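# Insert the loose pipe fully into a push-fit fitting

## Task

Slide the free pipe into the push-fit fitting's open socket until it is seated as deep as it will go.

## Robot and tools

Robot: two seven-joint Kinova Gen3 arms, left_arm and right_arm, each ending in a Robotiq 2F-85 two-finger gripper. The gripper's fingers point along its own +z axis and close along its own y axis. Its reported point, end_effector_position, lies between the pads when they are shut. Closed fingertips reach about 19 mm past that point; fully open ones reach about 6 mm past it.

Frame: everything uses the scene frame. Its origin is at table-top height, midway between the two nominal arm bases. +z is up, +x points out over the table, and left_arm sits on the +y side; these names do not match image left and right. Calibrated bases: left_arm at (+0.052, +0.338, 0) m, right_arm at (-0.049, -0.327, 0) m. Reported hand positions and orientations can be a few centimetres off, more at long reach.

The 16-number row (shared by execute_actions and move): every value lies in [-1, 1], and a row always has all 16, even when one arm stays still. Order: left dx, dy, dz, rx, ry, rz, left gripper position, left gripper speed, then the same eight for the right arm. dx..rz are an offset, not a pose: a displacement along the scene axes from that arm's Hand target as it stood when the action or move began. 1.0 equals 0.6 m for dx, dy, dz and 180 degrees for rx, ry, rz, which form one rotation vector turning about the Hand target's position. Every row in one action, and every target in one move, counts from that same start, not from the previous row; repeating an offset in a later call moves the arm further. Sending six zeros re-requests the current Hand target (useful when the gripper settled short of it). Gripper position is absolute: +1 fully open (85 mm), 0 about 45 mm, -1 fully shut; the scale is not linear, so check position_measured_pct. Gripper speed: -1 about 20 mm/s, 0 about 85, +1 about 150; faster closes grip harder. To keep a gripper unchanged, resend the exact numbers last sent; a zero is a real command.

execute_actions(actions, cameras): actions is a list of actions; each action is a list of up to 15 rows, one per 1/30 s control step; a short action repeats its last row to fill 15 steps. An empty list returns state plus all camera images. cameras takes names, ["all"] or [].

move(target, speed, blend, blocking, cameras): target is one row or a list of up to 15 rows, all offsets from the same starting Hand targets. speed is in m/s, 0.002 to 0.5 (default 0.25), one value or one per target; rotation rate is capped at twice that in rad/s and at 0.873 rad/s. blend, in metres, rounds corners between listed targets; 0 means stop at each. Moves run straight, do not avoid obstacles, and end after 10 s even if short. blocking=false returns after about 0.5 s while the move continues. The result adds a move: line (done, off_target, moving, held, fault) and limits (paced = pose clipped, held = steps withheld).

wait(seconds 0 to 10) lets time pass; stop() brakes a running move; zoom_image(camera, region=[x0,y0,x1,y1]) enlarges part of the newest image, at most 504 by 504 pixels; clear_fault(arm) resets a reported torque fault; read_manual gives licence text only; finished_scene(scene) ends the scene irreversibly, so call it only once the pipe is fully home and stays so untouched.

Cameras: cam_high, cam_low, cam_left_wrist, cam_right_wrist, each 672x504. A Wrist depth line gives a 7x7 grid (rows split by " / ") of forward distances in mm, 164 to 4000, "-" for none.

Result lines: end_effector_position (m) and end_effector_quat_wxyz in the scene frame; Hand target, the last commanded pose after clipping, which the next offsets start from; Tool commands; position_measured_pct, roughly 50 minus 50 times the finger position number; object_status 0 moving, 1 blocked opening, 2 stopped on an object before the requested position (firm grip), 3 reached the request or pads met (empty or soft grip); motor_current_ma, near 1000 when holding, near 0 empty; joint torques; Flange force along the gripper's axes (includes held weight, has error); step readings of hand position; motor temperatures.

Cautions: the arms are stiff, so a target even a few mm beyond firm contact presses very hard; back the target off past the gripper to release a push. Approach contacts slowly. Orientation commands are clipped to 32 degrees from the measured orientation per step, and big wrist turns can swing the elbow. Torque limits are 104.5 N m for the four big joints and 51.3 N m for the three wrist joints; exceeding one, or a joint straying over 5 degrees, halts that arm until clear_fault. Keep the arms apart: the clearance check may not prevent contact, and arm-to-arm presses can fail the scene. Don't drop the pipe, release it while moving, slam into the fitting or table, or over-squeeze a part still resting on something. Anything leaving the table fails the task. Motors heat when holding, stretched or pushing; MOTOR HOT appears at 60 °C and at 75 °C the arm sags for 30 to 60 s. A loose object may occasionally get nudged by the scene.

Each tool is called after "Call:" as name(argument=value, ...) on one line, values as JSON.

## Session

Call:
execute_actions(actions=[])

Scene clock: 0.00 s.
left_arm: end_effector_position=(+0.5447, +0.0715, +0.1805) position_measured_pct=0.0 object_status=3 motor_current_ma=0 end_effector_quat_wxyz=(+0.040, +0.553, +0.831, +0.041) | right_arm: end_effector_position=(+0.6219, -0.1475, +0.2945) position_measured_pct=0.0 object_status=3 motor_current_ma=0 end_effector_quat_wxyz=(+0.041, +0.981, +0.003, +0.191)
Joint positions: left_arm=[0.418 0.635 0.135 1.384 -0.18 1.047 1.002] | right_arm=[-0.151 0.755 -0.522 0.904 0.638 1.284 4.089]
Joint velocities: within noise
Joint torques (N m): no reading
Motor temperatures (°C): left_arm=[35 37 30 30 38 36 42] | right_arm=[32 36 28 30 33 37 40]
Flange force (N): no reading
Wrist depth (mm): cam_left_wrist=[308 312 317 321 326 330 335 / 309 313 318 322 327 331 337 / 310 315 319 323 328 333 338 / 311 316 321 325 329 334 339 / 313 318 322 326 330 336 341 / 314 318 323 327 332 337 343 / 315 319 325 328 334 338 344] | cam_right_wrist=[537 550 561 567 581 592 603 / 511 520 530 538 549 558 573 / 487 496 503 512 522 531 543 / 468 473 484 488 498 508 516 / 449 454 463 470 476 487 494 / 430 436 442 449 458 464 471 / 416 422 429 435 440 448 453]
Hand target: left_arm +0.5447, +0.0715, +0.1805; +0.040, +0.553, +0.831, +0.041 | right_arm +0.6219, -0.1475, +0.2945; +0.041, +0.981, +0.003, +0.191
Tool commands: left_gripper/position=+1.0 left_gripper/speed=+1.0 right_gripper/position=+1.0 right_gripper/speed=+1.0

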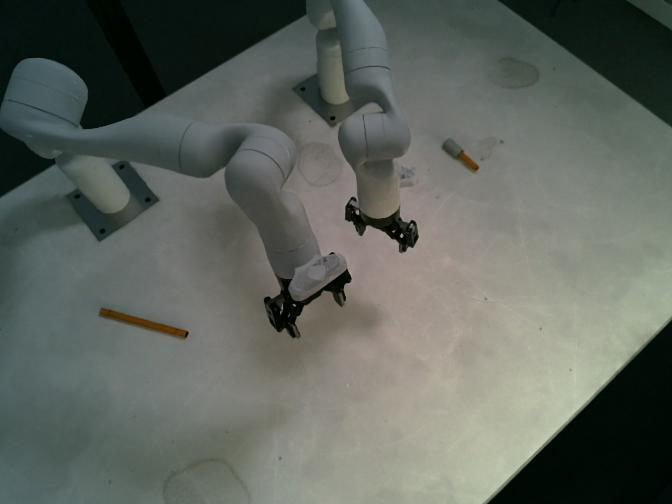

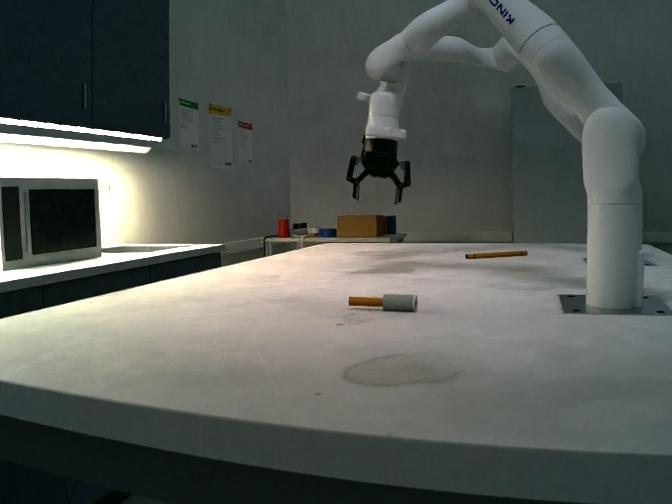

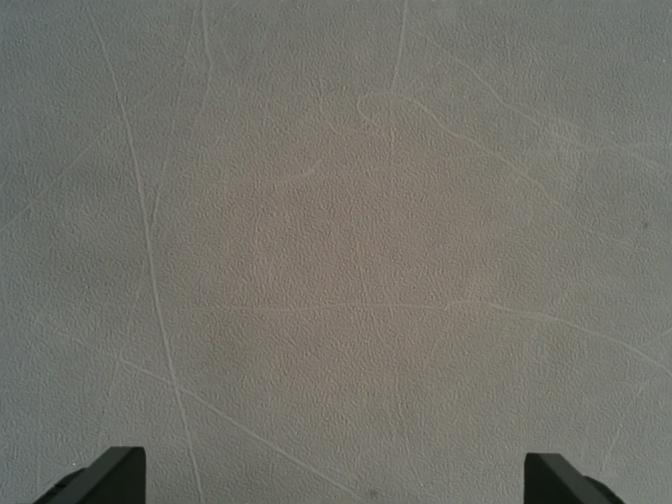

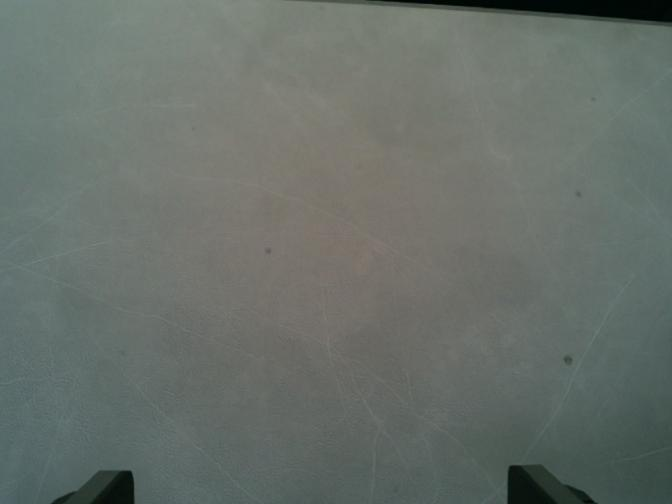

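Call:
zoom_image(camera="cam_high", region=[420, 120, 520, 195])

Call:
zoom_image(camera="cam_high", region=[80, 285, 210, 360])

Call:
zoom_image(camera="cam_low", region=[330, 230, 550, 330])

Scaled by 5.040 from the camera's 672x504 image, which has a finer 960x720 frame.

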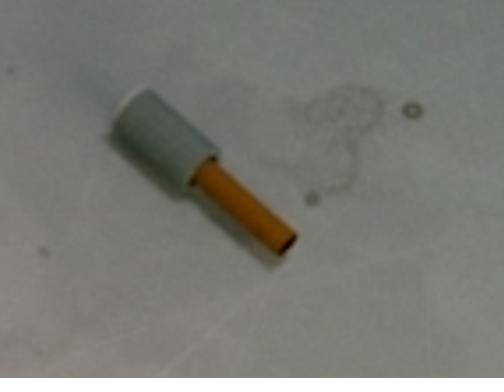

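Scaled by 3.877 from the camera's 672x504 image, which has a finer 960x720 frame.

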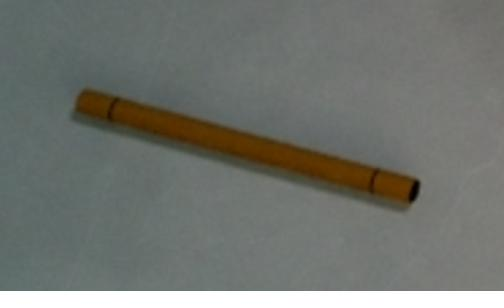

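Scaled by 2.291 from the camera's 672x504 image, which has a finer 960x720 frame.

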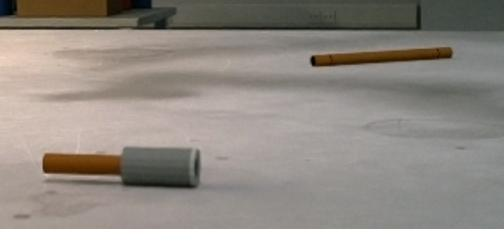

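Call:
move(target=[-0.2195, 0.6308, -0.1342, 0.0214, 0.1004, 0.3753, 0.1, 1, -0.599, -0.5075, -0.2908, 0.0118, 0.0465, 0.2179, -0.3, 1], speed=0.35, cameras=["all"])

Scene clock: 51.97 s.
left_arm: end_effector_position=(+0.4130, +0.4499, +0.1000) position_measured_pct=45.0 object_status=3 motor_current_ma=0 end_effector_quat_wxyz=(-0.130, +0.000, +0.992, +0.000) | right_arm: end_effector_position=(+0.2625, -0.4520, +0.1200) position_measured_pct=64.9 object_status=3 motor_current_ma=0 end_effector_quat_wxyz=(-0.043, +0.934, +0.332, +0.123)
Joint positions: left_arm=[-0.155 0.614 -0.213 1.779 0.041 1.006 1.197] | right_arm=[1.29 0.462 -0.943 2.223 0.283 0.522 5.549]
Joint torques (N m): left_arm=[-0.08 -18.25 -1.24 -5.22 -0.38 0.62 0] | right_arm=[-0.69 -10.8 -2.65 -3.95 -0.19 -0.61 0.44]
Flange force (N): left_arm=[-3.8 0.5 1.5] | right_arm=[0.4 3.9 -3.8]
Wrist depth (mm): cam_left_wrist=[288 288 287 287 286 286 285 / 280 279 279 279 278 278 278 / 271 272 271 271 271 271 269 / 264 264 263 263 263 262 262 / 257 256 257 256 256 256 255 / 251 250 250 228 249 249 249 / 246 245 245 223 244 244 244] | cam_right_wrist=[313 312 313 314 315 318 319 / 302 302 304 306 306 306 308 / 293 293 294 292 297 298 299 / 283 284 285 282 287 289 290 / 275 276 278 271 278 280 280 / 268 269 269 268 271 272 273 / 262 262 264 263 266 266 267]
Hand target: left_arm +0.4130, +0.4500, +0.1000; -0.130, +0.000, +0.992, +0.000 | right_arm +0.2625, -0.4520, +0.1200; -0.043, +0.934, +0.332, +0.123
Off the commanded pose: left_arm 0.000 m, 0 deg | right_arm 0.000 m, 0 deg.
move: done

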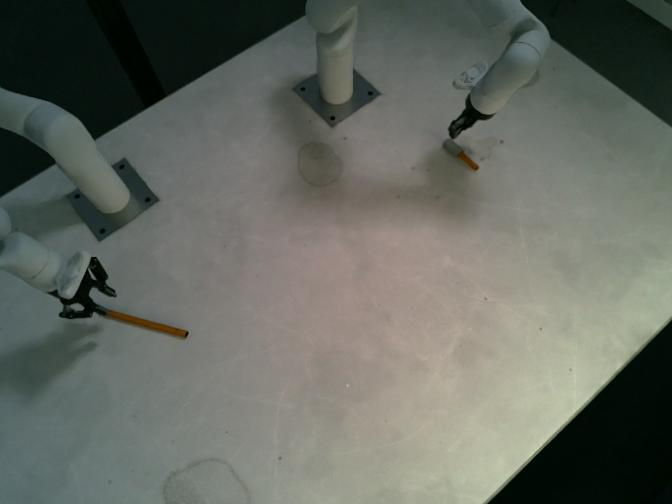

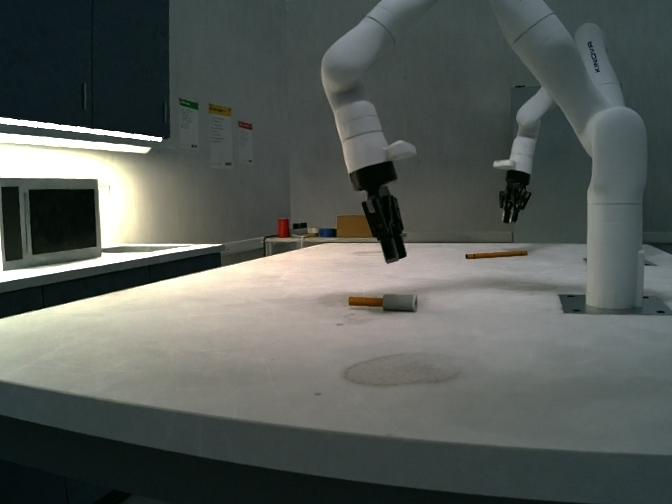

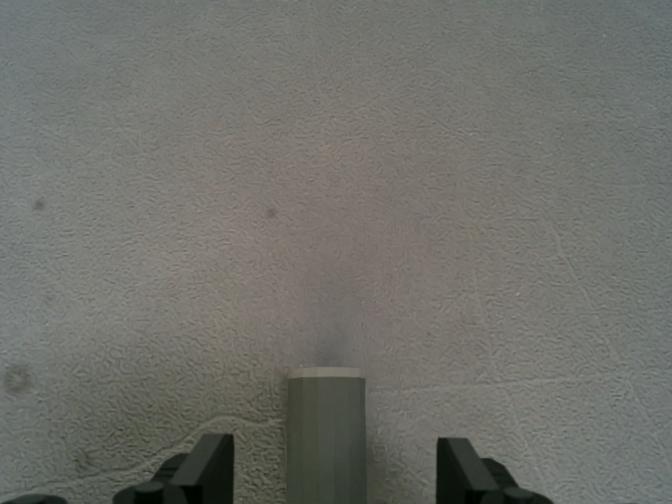

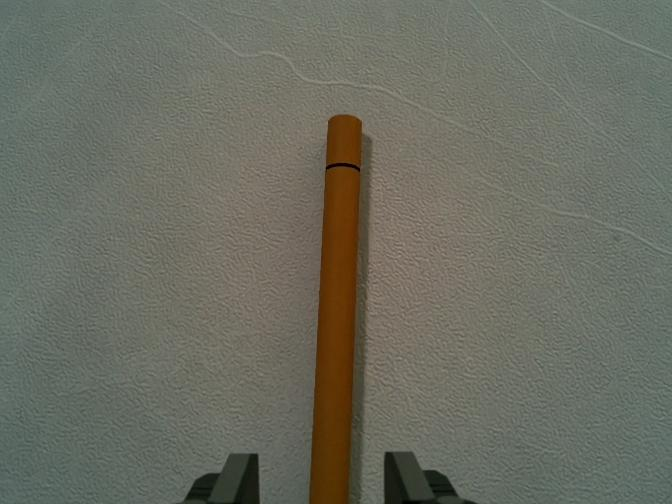

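Call:
move(target=[[-0.0108, -0.0052, -0.1233, 0, 0, 0, 0.1, 1, 0.0035, -0.0043, -0.1608, 0, 0, -0.0143, -0.3, 1], [-0.0108, -0.0052, -0.1233, 0, 0, 0, -0.6, -1, 0.0035, -0.0043, -0.1608, 0, 0, -0.0143, -0.85, -1], [-0.0108, -0.0052, -0.0233, 0, 0, 0, -0.6, -1, 0.0035, -0.0043, -0.0608, 0, 0, -0.0143, -0.85, -1]], speed=0.1, cameras=["cam_left_wrist", "cam_right_wrist", "cam_low"])

Scene clock: 71.57 s.
left_arm: end_effector_position=(+0.4065, +0.4468, +0.0860) position_measured_pct=71.0 object_status=2 motor_current_ma=1000 end_effector_quat_wxyz=(-0.130, +0.000, +0.992, +0.000) | right_arm: end_effector_position=(+0.2646, -0.4546, +0.0836) position_measured_pct=84.8 object_status=2 motor_current_ma=1000 end_effector_quat_wxyz=(-0.041, +0.942, +0.310, +0.124)
Joint positions: left_arm=[-0.153 0.628 -0.212 1.815 0.045 0.956 1.197] | right_arm=[1.169 0.529 -0.8 2.268 0.39 0.381 5.428]
Joint torques (N m): left_arm=[-0.07 -18.38 -1.23 -4.96 -0.37 0.63 -0.01] | right_arm=[-0.69 -12.3 -2.65 -3.01 -0.13 -0.76 0.44]
Flange force (N): left_arm=[-3.9 0.5 2.2] | right_arm=[0.3 5.0 -3.0]
Wrist depth (mm): cam_left_wrist=[272 271 272 271 271 270 270 / 264 264 264 264 263 262 262 / 256 256 255 255 255 255 254 / 249 249 249 249 248 248 248 / 243 243 243 242 242 241 241 / 237 237 237 238 237 236 235 / 232 232 - - - 231 231] | cam_right_wrist=[270 271 272 191 275 276 277 / 263 264 264 184 266 267 268 / 255 255 255 178 258 258 260 / 246 247 248 173 250 250 251 / 239 240 241 168 242 243 244 / 233 233 234 - 236 236 237 / 227 228 229 - 230 231 232]
Hand target: left_arm +0.4065, +0.4468, +0.0860; -0.130, +0.000, +0.992, +0.000 | right_arm +0.2646, -0.4546, +0.0835; -0.041, +0.942, +0.310, +0.124
Off the commanded pose: left_arm 0.000 m, 0 deg | right_arm 0.000 m, 0 deg.
move: done
Images, in order (width x height): cam_low 672x504, cam_left_wrist 672x504, cam_right_wrist 672x504.

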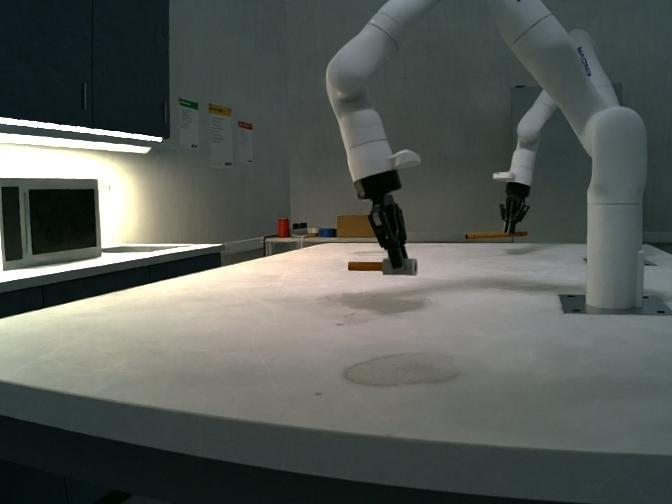

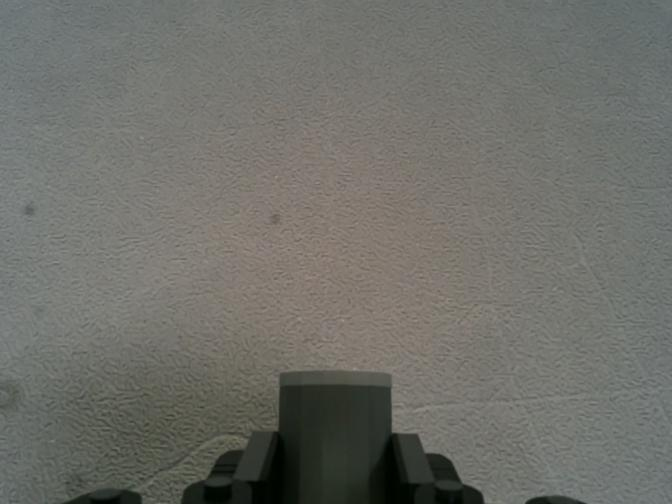

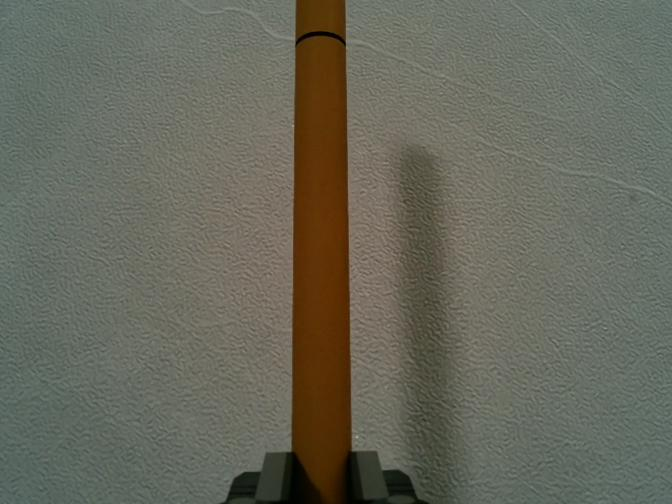

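Call:
move(target=[[0.0972, -0.5853, 0.128, 0, 0, 0.3333, -0.6, -1, 0.1442, 0.5908, 0.1415, 0, 0, 0.1311, -0.85, -1], [0.0972, -0.5853, 0.128, 0, 0, 0.3333, -0.6, -1, 0.1758, 0.6457, 0.1415, 0, 0, 0.1311, -0.85, -1]], speed=[0.3, 0.08], cameras=["all"])

Call:
zoom_image(camera="cam_left_wrist", region=[236, 200, 436, 450])

Call:
zoom_image(camera="cam_low", region=[370, 190, 510, 240])

Scene clock: 95.80 s.
left_arm: end_effector_position=(+0.4648, +0.0957, +0.1628) position_measured_pct=71.0 object_status=2 motor_current_ma=1000 end_effector_quat_wxyz=(-0.113, -0.496, +0.859, -0.065) | right_arm: end_effector_position=(+0.3701, -0.0672, +0.1685) position_measured_pct=84.8 object_status=2 motor_current_ma=1000 end_effector_quat_wxyz=(-0.065, +0.858, +0.496, +0.113)
Joint positions: left_arm=[0.49 0.575 -0.267 1.601 0.447 1.098 2.645] | right_arm=[0.061 0.551 -0.809 1.79 0.435 0.742 4.817]
Joint torques (N m): left_arm=[-0.07 -19.93 -0.97 -7.11 0.54 0.29 -0.01] | right_arm=[-0.7 -15.9 -3.48 -6.27 0.03 -0.98 0.42]
Flange force (N): left_arm=[-1.1 -4.0 2.3] | right_arm=[3.3 3.1 -1.6]
Wrist depth (mm): cam_left_wrist=[355 355 355 181 355 355 354 / 345 346 346 176 345 345 345 / 336 337 336 171 336 336 336 / 328 327 328 323 328 328 328 / 320 318 318 318 318 318 319 / 310 310 312 313 311 309 310 / 304 304 - - - 304 304] | cam_right_wrist=[367 368 369 198 371 373 374 / 354 355 356 186 360 359 362 / 343 344 346 180 349 349 350 / 333 334 335 174 338 338 341 / 323 324 327 170 328 330 329 / 314 315 315 313 318 319 320 / 308 308 - - 312 312 314]
Hand target: left_arm +0.4648, +0.0957, +0.1628; -0.113, -0.496, +0.859, -0.065 | right_arm +0.3701, -0.0672, +0.1684; -0.065, +0.858, +0.496, +0.113
Off the commanded pose: left_arm 0.000 m, 0 deg | right_arm 0.000 m, 0 deg.
move: done

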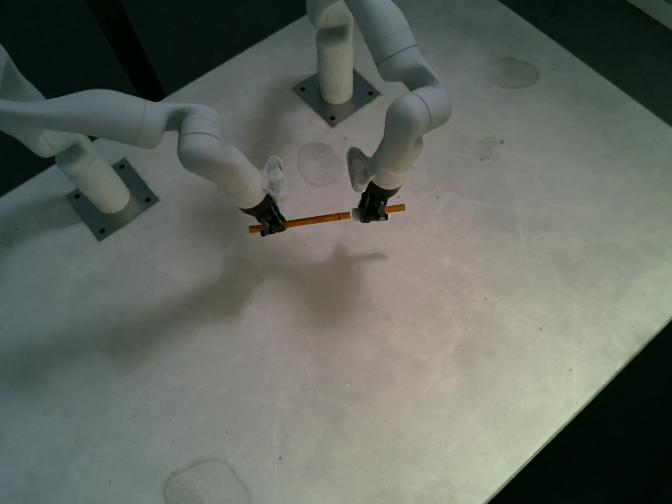

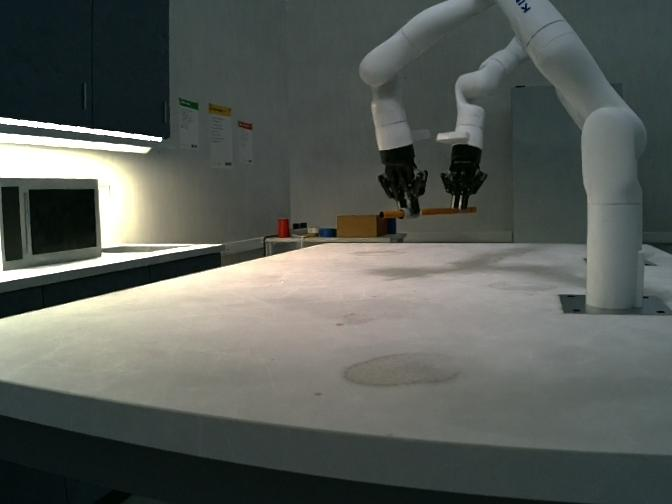

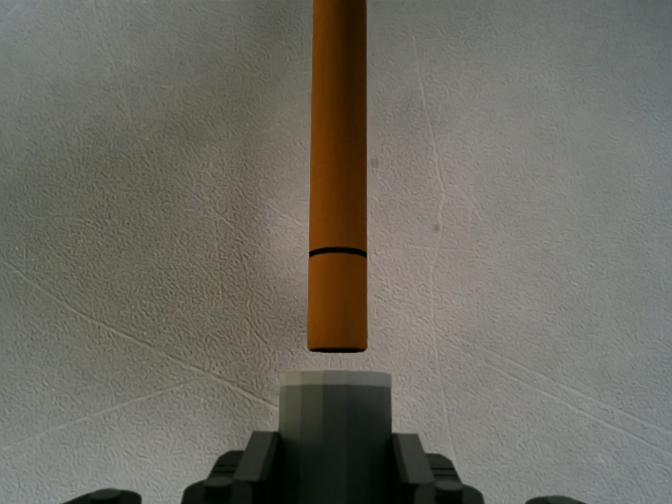

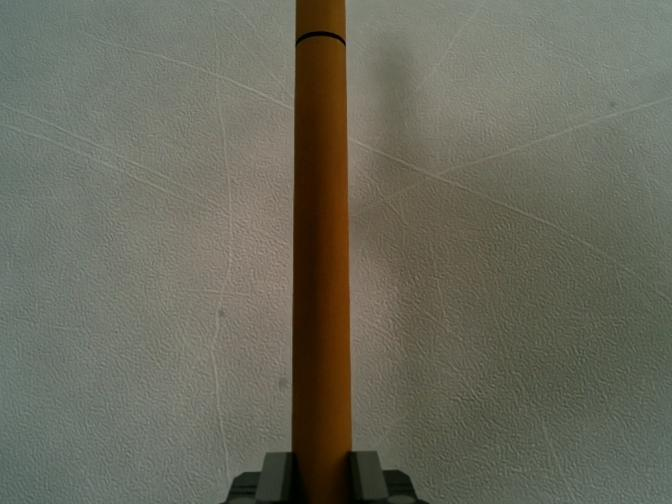

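Scaled by 2.016.

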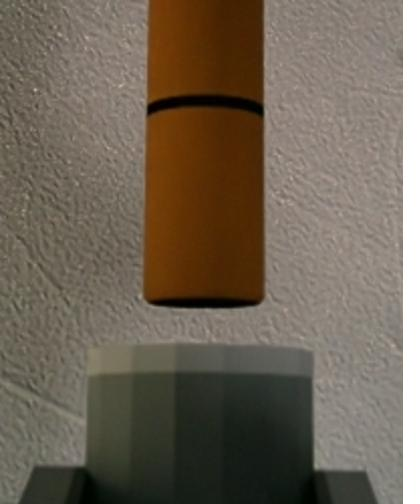

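Scaled by 3.600 from the camera's 672x504 image, which has a finer 960x720 frame.

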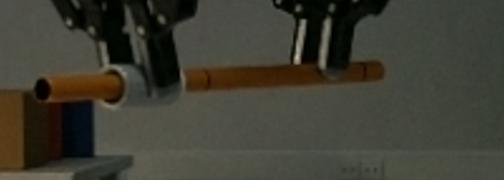

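Call:
zoom_image(camera="cam_low", region=[376, 202, 406, 222])

Call:
zoom_image(camera="cam_low", region=[412, 202, 442, 222])

Call:
zoom_image(camera="cam_low", region=[452, 200, 482, 220])

Scaled by 16.800 from the camera's 672x504 image, which has a finer 960x720 frame.

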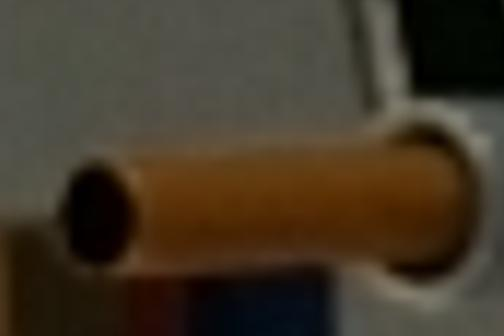

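Scaled by 16.800 from the camera's 672x504 image, which has a finer 960x720 frame.

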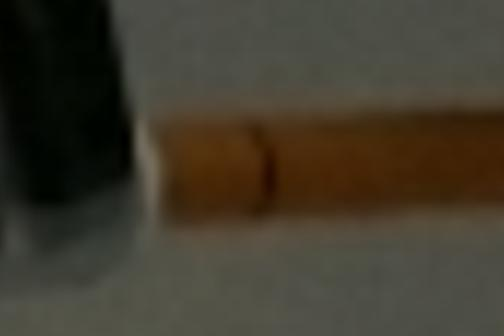

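Scaled by 16.800 from the camera's 672x504 image, which has a finer 960x720 frame.

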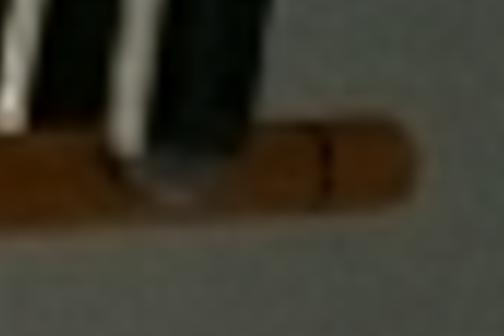

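Call:
move(target=[[0, 0, 0, 0, 0, 0, -0.6, -1, 0.00073, -0.00043, -0.00167, 0, 0, 0, -0.85, -1], [0, 0, 0, 0, 0, 0, -0.6, -1, 0.00907, 0.014, -0.00167, 0, 0, 0, -0.85, -1]], speed=0.04, cameras=["cam_low", "cam_left_wrist"])

Call:
zoom_image(camera="cam_left_wrist", region=[256, 280, 416, 400])

Call:
zoom_image(camera="cam_low", region=[376, 198, 436, 224])

Scene clock: 124.73 s.
left_arm: end_effector_position=(+0.4648, +0.0957, +0.1628) position_measured_pct=71.0 object_status=2 motor_current_ma=1000 end_effector_quat_wxyz=(-0.113, -0.496, +0.859, -0.065) | right_arm: end_effector_position=(+0.3755, -0.0588, +0.1675) position_measured_pct=84.8 object_status=2 motor_current_ma=1000 end_effector_quat_wxyz=(-0.065, +0.858, +0.496, +0.113)
Joint positions: left_arm=[0.49 0.575 -0.267 1.601 0.447 1.098 2.645] | right_arm=[0.036 0.568 -0.799 1.763 0.444 0.752 4.806]
Joint torques (N m): left_arm=[-0.03 -19.84 -0.93 -7.06 0.5 0.29 0.01] | right_arm=[-0.64 -16.37 -3.52 -6.37 0.04 -1.03 0.41]
Flange force (N): left_arm=[-1.2 -4.0 2.1] | right_arm=[3.4 2.9 -1.5]
Wrist depth (mm): cam_left_wrist=[355 355 355 351 355 355 355 / 346 345 345 178 345 345 345 / 337 336 336 172 336 336 336 / 328 328 327 169 327 327 328 / 319 317 318 316 317 318 319 / 310 310 312 - 311 310 310 / 304 304 - - - 304 304] | cam_right_wrist=[364 366 366 192 369 373 374 / 353 355 356 186 357 360 360 / 342 344 344 180 348 348 350 / 332 334 335 174 338 338 339 / 322 323 326 170 328 328 328 / 314 314 315 313 317 319 320 / 307 308 - - 310 311 312]
Hand target: left_arm +0.4648, +0.0957, +0.1628; -0.113, -0.496, +0.859, -0.065 | right_arm +0.3755, -0.0588, +0.1675; -0.065, +0.858, +0.496, +0.113
Off the commanded pose: left_arm 0.000 m, 0 deg | right_arm 0.000 m, 0 deg.
move: done
Images, in order (width x height): cam_low 672x504, cam_left_wrist 672x504.

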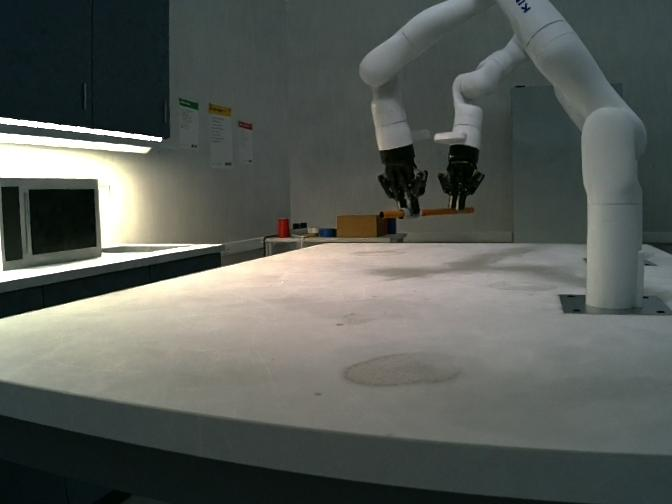

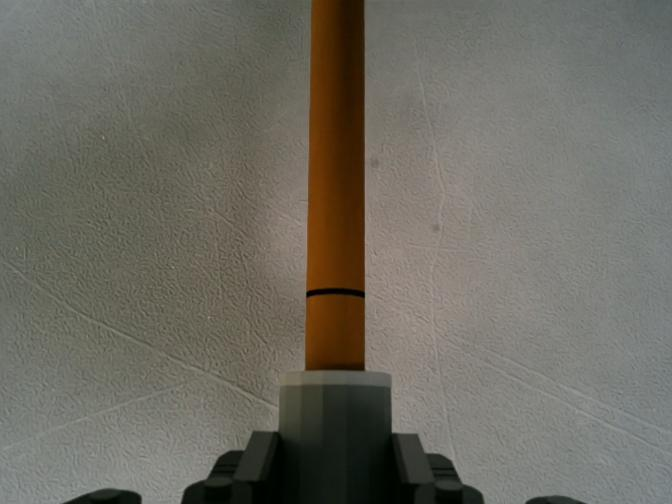

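Scaled by 3.150.

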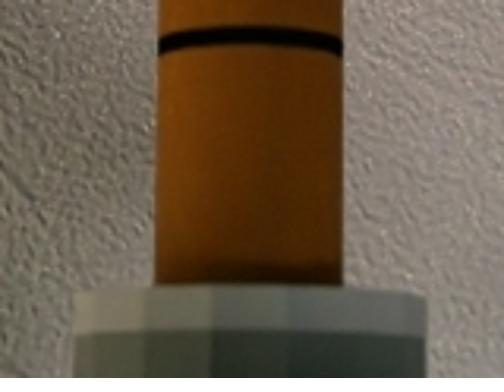

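Scaled by 8.400 from the camera's 672x504 image, which has a finer 960x720 frame.

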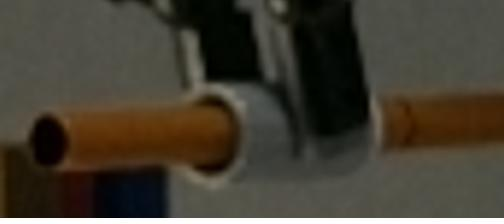

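Call:
move(target=[0, 0, 0, 0, 0, 0, -0.6, -1, 0.01, 0.01732, 0, 0, 0, 0, -0.85, -1], speed=0.04, cameras=["cam_left_wrist"])

Scene clock: 129.73 s.
left_arm: end_effector_position=(+0.4648, +0.0957, +0.1628) position_measured_pct=71.0 object_status=2 motor_current_ma=1000 end_effector_quat_wxyz=(-0.113, -0.496, +0.859, -0.065) | right_arm: end_effector_position=(+0.3815, -0.0484, +0.1675) position_measured_pct=84.8 object_status=2 motor_current_ma=1000 end_effector_quat_wxyz=(-0.065, +0.858, +0.496, +0.113)
Joint positions: left_arm=[0.49 0.575 -0.267 1.601 0.447 1.098 2.645] | right_arm=[0.007 0.586 -0.789 1.729 0.452 0.768 4.793]
Joint torques (N m): left_arm=[9.86 -19.96 9.46 -5.16 5.9 3.54 -0.02] | right_arm=[-5.62 -18.17 -8.65 -15.4 -0.26 -8.03 0.36]
Flange force (N): left_arm=[-21.3 -4.3 -3.1] | right_arm=[-17.7 2.7 -8.3]
Wrist depth (mm): cam_left_wrist=[354 354 354 182 355 354 354 / 345 346 345 177 345 345 346 / 336 337 336 173 336 336 335 / 327 325 327 169 327 327 327 / 319 318 318 316 318 318 319 / 310 310 311 - 312 310 310 / 304 305 - - - 304 304] | cam_right_wrist=[365 366 364 195 369 370 372 / 352 354 354 187 357 357 359 / 342 343 344 179 347 348 348 / 331 332 334 174 336 337 337 / 321 322 322 170 327 328 327 / 312 313 314 312 317 317 319 / 306 307 - - 310 310 313]
Hand target: left_arm +0.4648, +0.0957, +0.1628; -0.113, -0.496, +0.859, -0.065 | right_arm +0.3815, -0.0484, +0.1675; -0.065, +0.858, +0.496, +0.113
Off the commanded pose: left_arm 0.000 m, 0 deg | right_arm 0.000 m, 0 deg.
move: done
Images, in order (width x height): cam_left_wrist 672x504.

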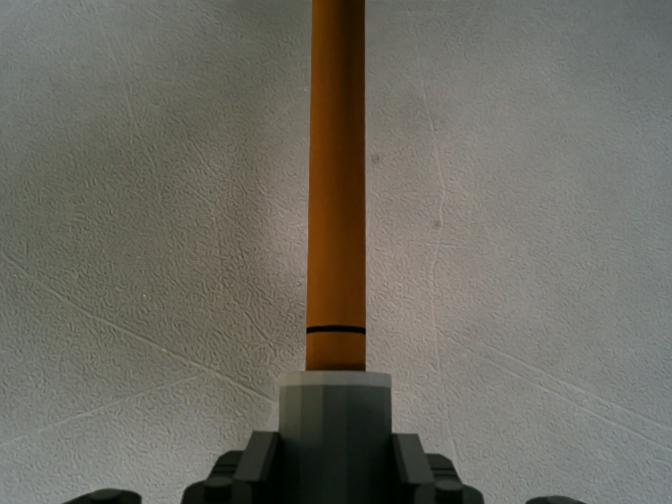

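Call:
move(target=[0, 0, 0, 0, 0, 0, -0.6, -1, 0.00833, 0.01443, 0, 0, 0, 0, -0.85, -1], speed=0.04, cameras=["cam_left_wrist"])

Call:
zoom_image(camera="cam_left_wrist", region=[296, 340, 376, 400])

Scene clock: 133.60 s.
left_arm: end_effector_position=(+0.4648, +0.0956, +0.1628) position_measured_pct=71.0 object_status=2 motor_current_ma=1000 end_effector_quat_wxyz=(-0.113, -0.496, +0.859, -0.065) | right_arm: end_effector_position=(+0.3865, -0.0397, +0.1675) position_measured_pct=84.8 object_status=2 motor_current_ma=1000 end_effector_quat_wxyz=(-0.065, +0.858, +0.496, +0.113)
Joint positions: left_arm=[0.49 0.575 -0.267 1.601 0.447 1.098 2.645] | right_arm=[-0.016 0.601 -0.782 1.7 0.459 0.781 4.784]
Joint torques (N m): left_arm=[9.93 -19.89 9.51 -5.03 5.85 3.64 -0.02] | right_arm=[-5.47 -18.65 -8.54 -15.5 -0.15 -8.05 0.34]
Flange force (N): left_arm=[-21.4 -4.5 -3.1] | right_arm=[-17.6 2.4 -8.2]
Wrist depth (mm): cam_left_wrist=[355 354 355 183 354 355 354 / 345 345 345 177 344 345 345 / 336 336 336 172 336 336 336 / 328 325 327 169 327 327 327 / 320 317 317 316 317 318 319 / 310 310 312 - 311 310 310 / 304 305 - - - 304 304] | cam_right_wrist=[365 365 362 187 368 371 372 / 351 352 354 187 357 358 360 / 341 341 344 179 346 347 348 / 332 332 333 174 336 339 338 / 321 322 323 170 327 327 328 / 312 314 314 312 317 317 319 / 306 308 - - 310 311 312]
Hand target: left_arm +0.4648, +0.0957, +0.1628; -0.113, -0.496, +0.859, -0.065 | right_arm +0.3865, -0.0397, +0.1675; -0.065, +0.858, +0.496, +0.113
Off the commanded pose: left_arm 0.000 m, 0 deg | right_arm 0.000 m, 0 deg.
move: done
Images, in order (width x height): cam_left_wrist 672x504.

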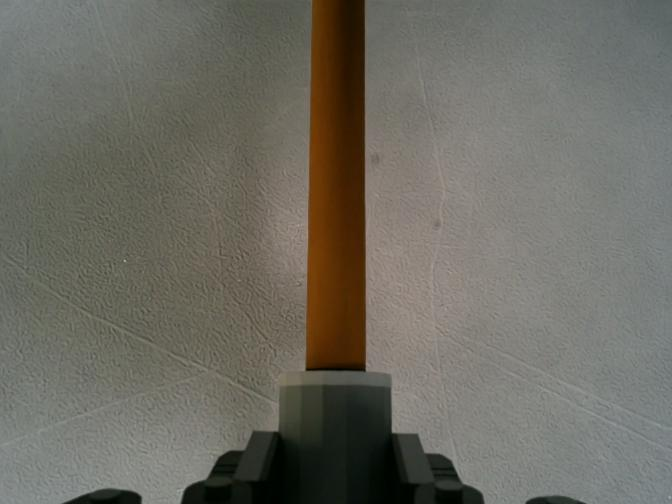

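Scaled by 6.300.

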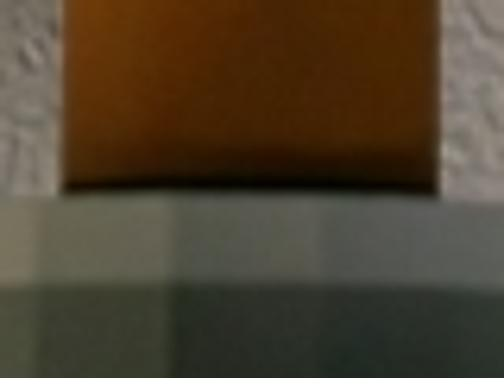

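Call:
move(target=[0, 0, 0, 0, 0, 0, -0.6, -1, 0.00292, 0.00505, 0, 0, 0, 0, -0.85, -1], speed=0.025, cameras=["cam_left_wrist", "cam_high"])

Call:
zoom_image(camera="cam_left_wrist", region=[296, 340, 376, 400])

Scene clock: 137.30 s.
left_arm: end_effector_position=(+0.4649, +0.0959, +0.1628) position_measured_pct=71.0 object_status=2 motor_current_ma=1000 end_effector_quat_wxyz=(-0.113, -0.496, +0.858, -0.065) | right_arm: end_effector_position=(+0.3883, -0.0368, +0.1674) position_measured_pct=84.8 object_status=2 motor_current_ma=1000 end_effector_quat_wxyz=(-0.065, +0.858, +0.496, +0.113)
Joint positions: left_arm=[0.49 0.575 -0.267 1.601 0.447 1.098 2.645] | right_arm=[-0.024 0.607 -0.779 1.69 0.461 0.786 4.781]
Joint torques (N m): left_arm=[19.67 -19.87 19.74 -3.22 11.14 6.73 -0.05] | right_arm=[-10.57 -20.17 -13.7 -24.09 -0.43 -14.95 0.35]
Flange force (N): left_arm=[-41.1 -4.4 -8.6] | right_arm=[-38.1 2.6 -14.8]
Wrist depth (mm): cam_left_wrist=[354 354 355 183 354 353 354 / 345 344 345 178 344 344 344 / 335 336 336 173 335 335 335 / 328 325 327 169 327 327 327 / 319 318 318 316 317 317 319 / 310 310 312 - 311 310 310 / 304 304 - - - 304 303] | cam_right_wrist=[361 363 360 187 367 369 371 / 350 352 353 188 356 356 358 / 340 341 342 179 344 346 348 / 330 331 333 173 335 336 338 / 320 321 321 170 326 326 327 / 312 313 314 312 315 317 318 / 305 307 - - 309 310 311]
Hand target: left_arm +0.4648, +0.0957, +0.1628; -0.113, -0.496, +0.859, -0.065 | right_arm +0.3883, -0.0367, +0.1675; -0.065, +0.858, +0.496, +0.113
Off the commanded pose: left_arm 0.000 m, 0 deg | right_arm 0.000 m, 0 deg.
move: done
Images, in order (width x height): cam_high 672x504, cam_left_wrist 672x504.

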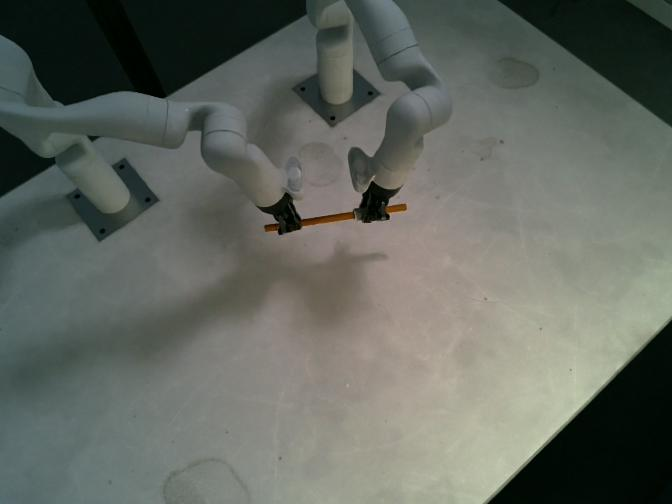

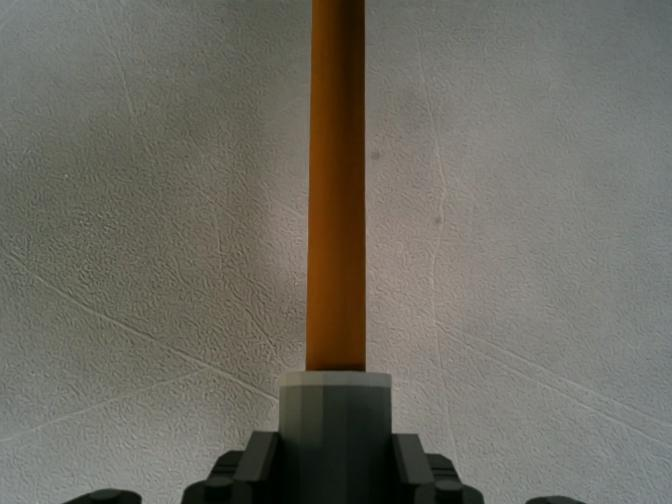

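Scaled by 6.300.

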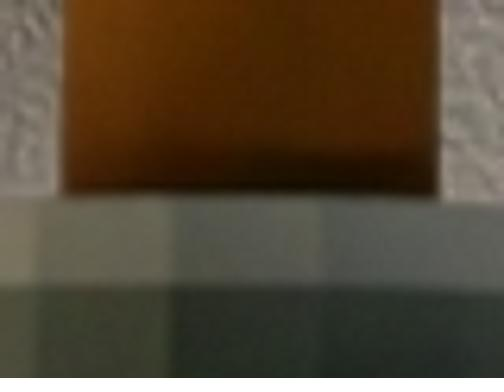

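Call:
move(target=[[0, 0, 0, 0, 0, 0, -0.6, -1, -0.00417, -0.00722, 0, 0, 0, 0, -0.85, -1], [0, 0, -0.2267, 0, 0, 0, -0.6, -1, -0.00417, -0.00722, -0.2267, 0, 0, 0, -0.85, -1], [0, 0, -0.2267, 0, 0, 0, -0.15, -1, -0.00417, -0.00722, -0.2267, 0, 0, 0, -0.85, -1], [0, 0, -0.2267, 0, 0, 0, -0.15, -1, -0.00417, -0.00722, -0.2325, 0.0077, -0.00444, 0, -0.85, -1]], speed=[0.02, 0.1, 0.02, 0.02], cameras=["cam_left_wrist", "cam_low"])

Call:
zoom_image(camera="cam_low", region=[360, 220, 520, 300])

Scene clock: 157.33 s.
left_arm: end_effector_position=(+0.4648, +0.0957, +0.0268) position_measured_pct=57.6 object_status=3 motor_current_ma=0 end_effector_quat_wxyz=(-0.113, -0.496, +0.859, -0.065) | right_arm: end_effector_position=(+0.3858, -0.0411, +0.0280) position_measured_pct=84.8 object_status=2 motor_current_ma=1000 end_effector_quat_wxyz=(-0.072, +0.857, +0.495, +0.125)
Joint positions: left_arm=[0.443 0.796 -0.195 1.717 0.572 0.786 2.477] | right_arm=[-0.157 0.799 -0.541 1.859 0.694 0.376 4.599]
Joint torques (N m): left_arm=[-0.06 -21.12 -0.68 -4.94 0.31 0.36 0] | right_arm=[-0.62 -19.21 -3.3 -4.07 0.15 -1.15 0.39]
Flange force (N): left_arm=[-1.2 -3.1 3.1] | right_arm=[4.1 3.9 -0.2]
Wrist depth (mm): cam_left_wrist=[204 204 203 185 204 203 203 / 198 198 198 180 198 198 198 / 193 193 193 174 193 193 193 / 187 188 188 170 188 188 188 / 182 182 182 182 182 182 182 / 178 178 178 - 178 178 178 / 175 175 - - - 175 175] | cam_right_wrist=[211 213 211 190 214 216 217 / 204 205 205 186 207 207 208 / 198 198 199 180 200 201 202 / 191 192 192 175 194 194 195 / 184 185 186 170 187 187 188 / 179 180 180 168 181 182 182 / 176 176 177 - 178 178 179]
Hand target: left_arm +0.4648, +0.0957, +0.0268; -0.113, -0.496, +0.859, -0.065 | right_arm +0.3857, -0.0411, +0.0279; -0.072, +0.857, +0.495, +0.125
Off the commanded pose: left_arm 0.000 m, 0 deg | right_arm 0.000 m, 0 deg.
move: done
Images, in order (width x height): cam_low 672x504, cam_left_wrist 672x504.

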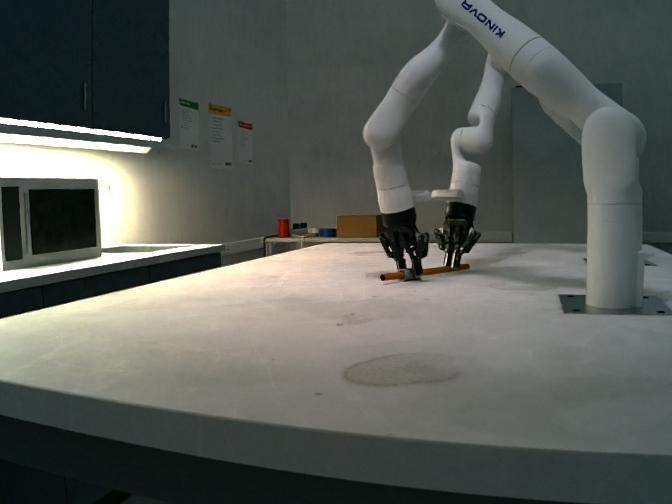

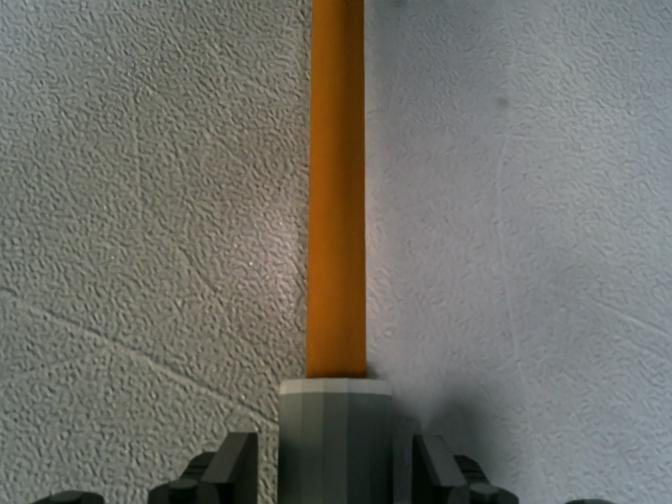

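Scaled by 3.150 from the camera's 672x504 image, which has a finer 960x720 frame.

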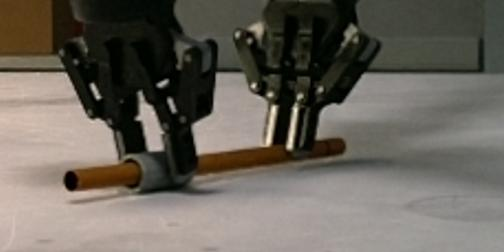

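Call:
move(target=[[0, 0, 0, 0, 0, 0, -0.15, -1, 0, 0, -0.0008, 0, 0, 0, -0.85, -1], [0, 0, 0, 0, 0, 0, -0.15, -1, 0, 0, -0.0008, 0, 0, 0, -0.4, -1], [0, 0, 0.2, 0, 0, 0, -0.15, -1, 0, 0, 0.2, 0, 0, 0, -0.4, -1]], speed=[0.02, 0.02, 0.12], cameras=["cam_left_wrist", "cam_low", "cam_high"])

Call:
zoom_image(camera="cam_left_wrist", region=[296, 350, 376, 410])

Scene clock: 163.20 s.
left_arm: end_effector_position=(+0.4648, +0.0957, +0.1468) position_measured_pct=57.6 object_status=3 motor_current_ma=0 end_effector_quat_wxyz=(-0.113, -0.496, +0.859, -0.065) | right_arm: end_effector_position=(+0.3857, -0.0411, +0.1480) position_measured_pct=69.7 object_status=3 motor_current_ma=0 end_effector_quat_wxyz=(-0.072, +0.857, +0.495, +0.125)
Joint positions: left_arm=[0.486 0.596 -0.262 1.621 0.46 1.059 2.626] | right_arm=[-0.007 0.618 -0.77 1.758 0.493 0.686 4.761]
Joint torques (N m): left_arm=[-0.08 -19.84 -0.96 -6.75 0.47 0.3 -0.01] | right_arm=[-0.7 -16.84 -3.64 -5.87 0.1 -1 0.4]
Flange force (N): left_arm=[-1.0 -4.0 2.0] | right_arm=[3.7 3.1 -2.0]
Wrist depth (mm): cam_left_wrist=[337 338 337 334 337 337 337 / 329 328 328 324 328 328 328 / 320 319 319 318 319 320 319 / 311 311 311 308 311 311 311 / 302 302 302 301 302 302 302 / 295 294 295 280 295 294 295 / 289 289 289 264 288 289 289] | cam_right_wrist=[349 352 352 348 354 356 359 / 337 338 339 319 342 344 345 / 326 327 329 308 331 332 333 / 315 315 318 315 319 320 321 / 305 306 306 306 309 310 311 / 296 297 297 297 299 301 302 / 288 290 291 290 292 292 295]
Hand target: left_arm +0.4648, +0.0957, +0.1468; -0.113, -0.496, +0.859, -0.065 | right_arm +0.3857, -0.0411, +0.1479; -0.072, +0.857, +0.495, +0.125
Off the commanded pose: left_arm 0.000 m, 0 deg | right_arm 0.000 m, 0 deg.
move: done
Images, in order (width x height): cam_high 672x504, cam_low 672x504, cam_left_wrist 672x504.

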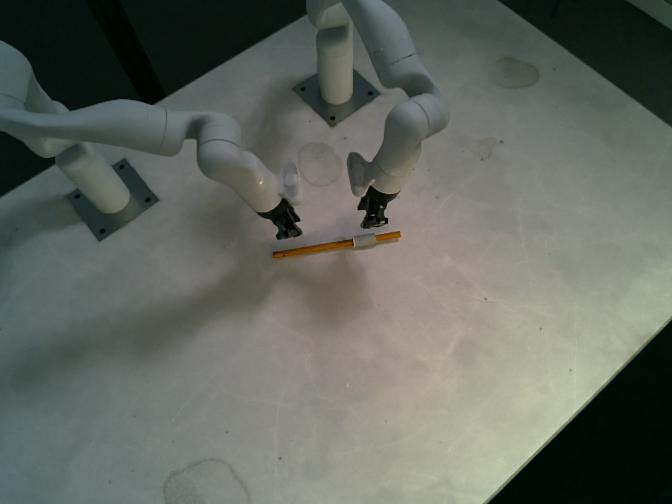

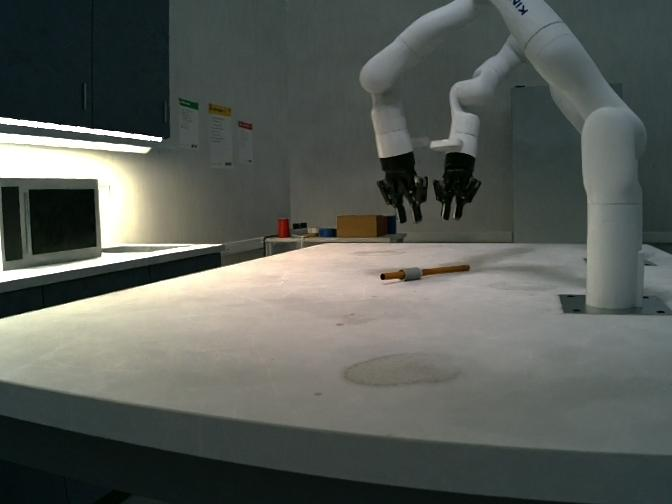

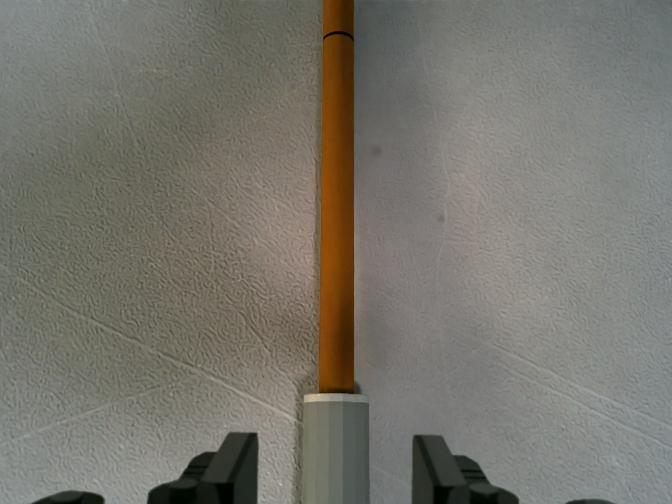

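Scaled by 6.300.

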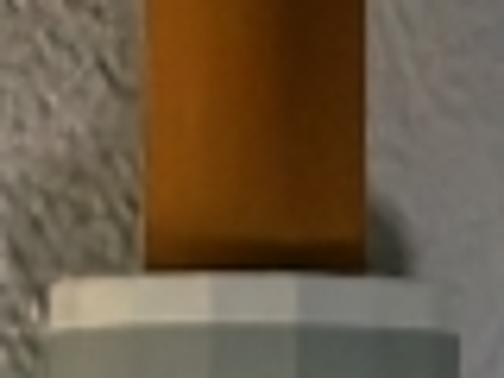

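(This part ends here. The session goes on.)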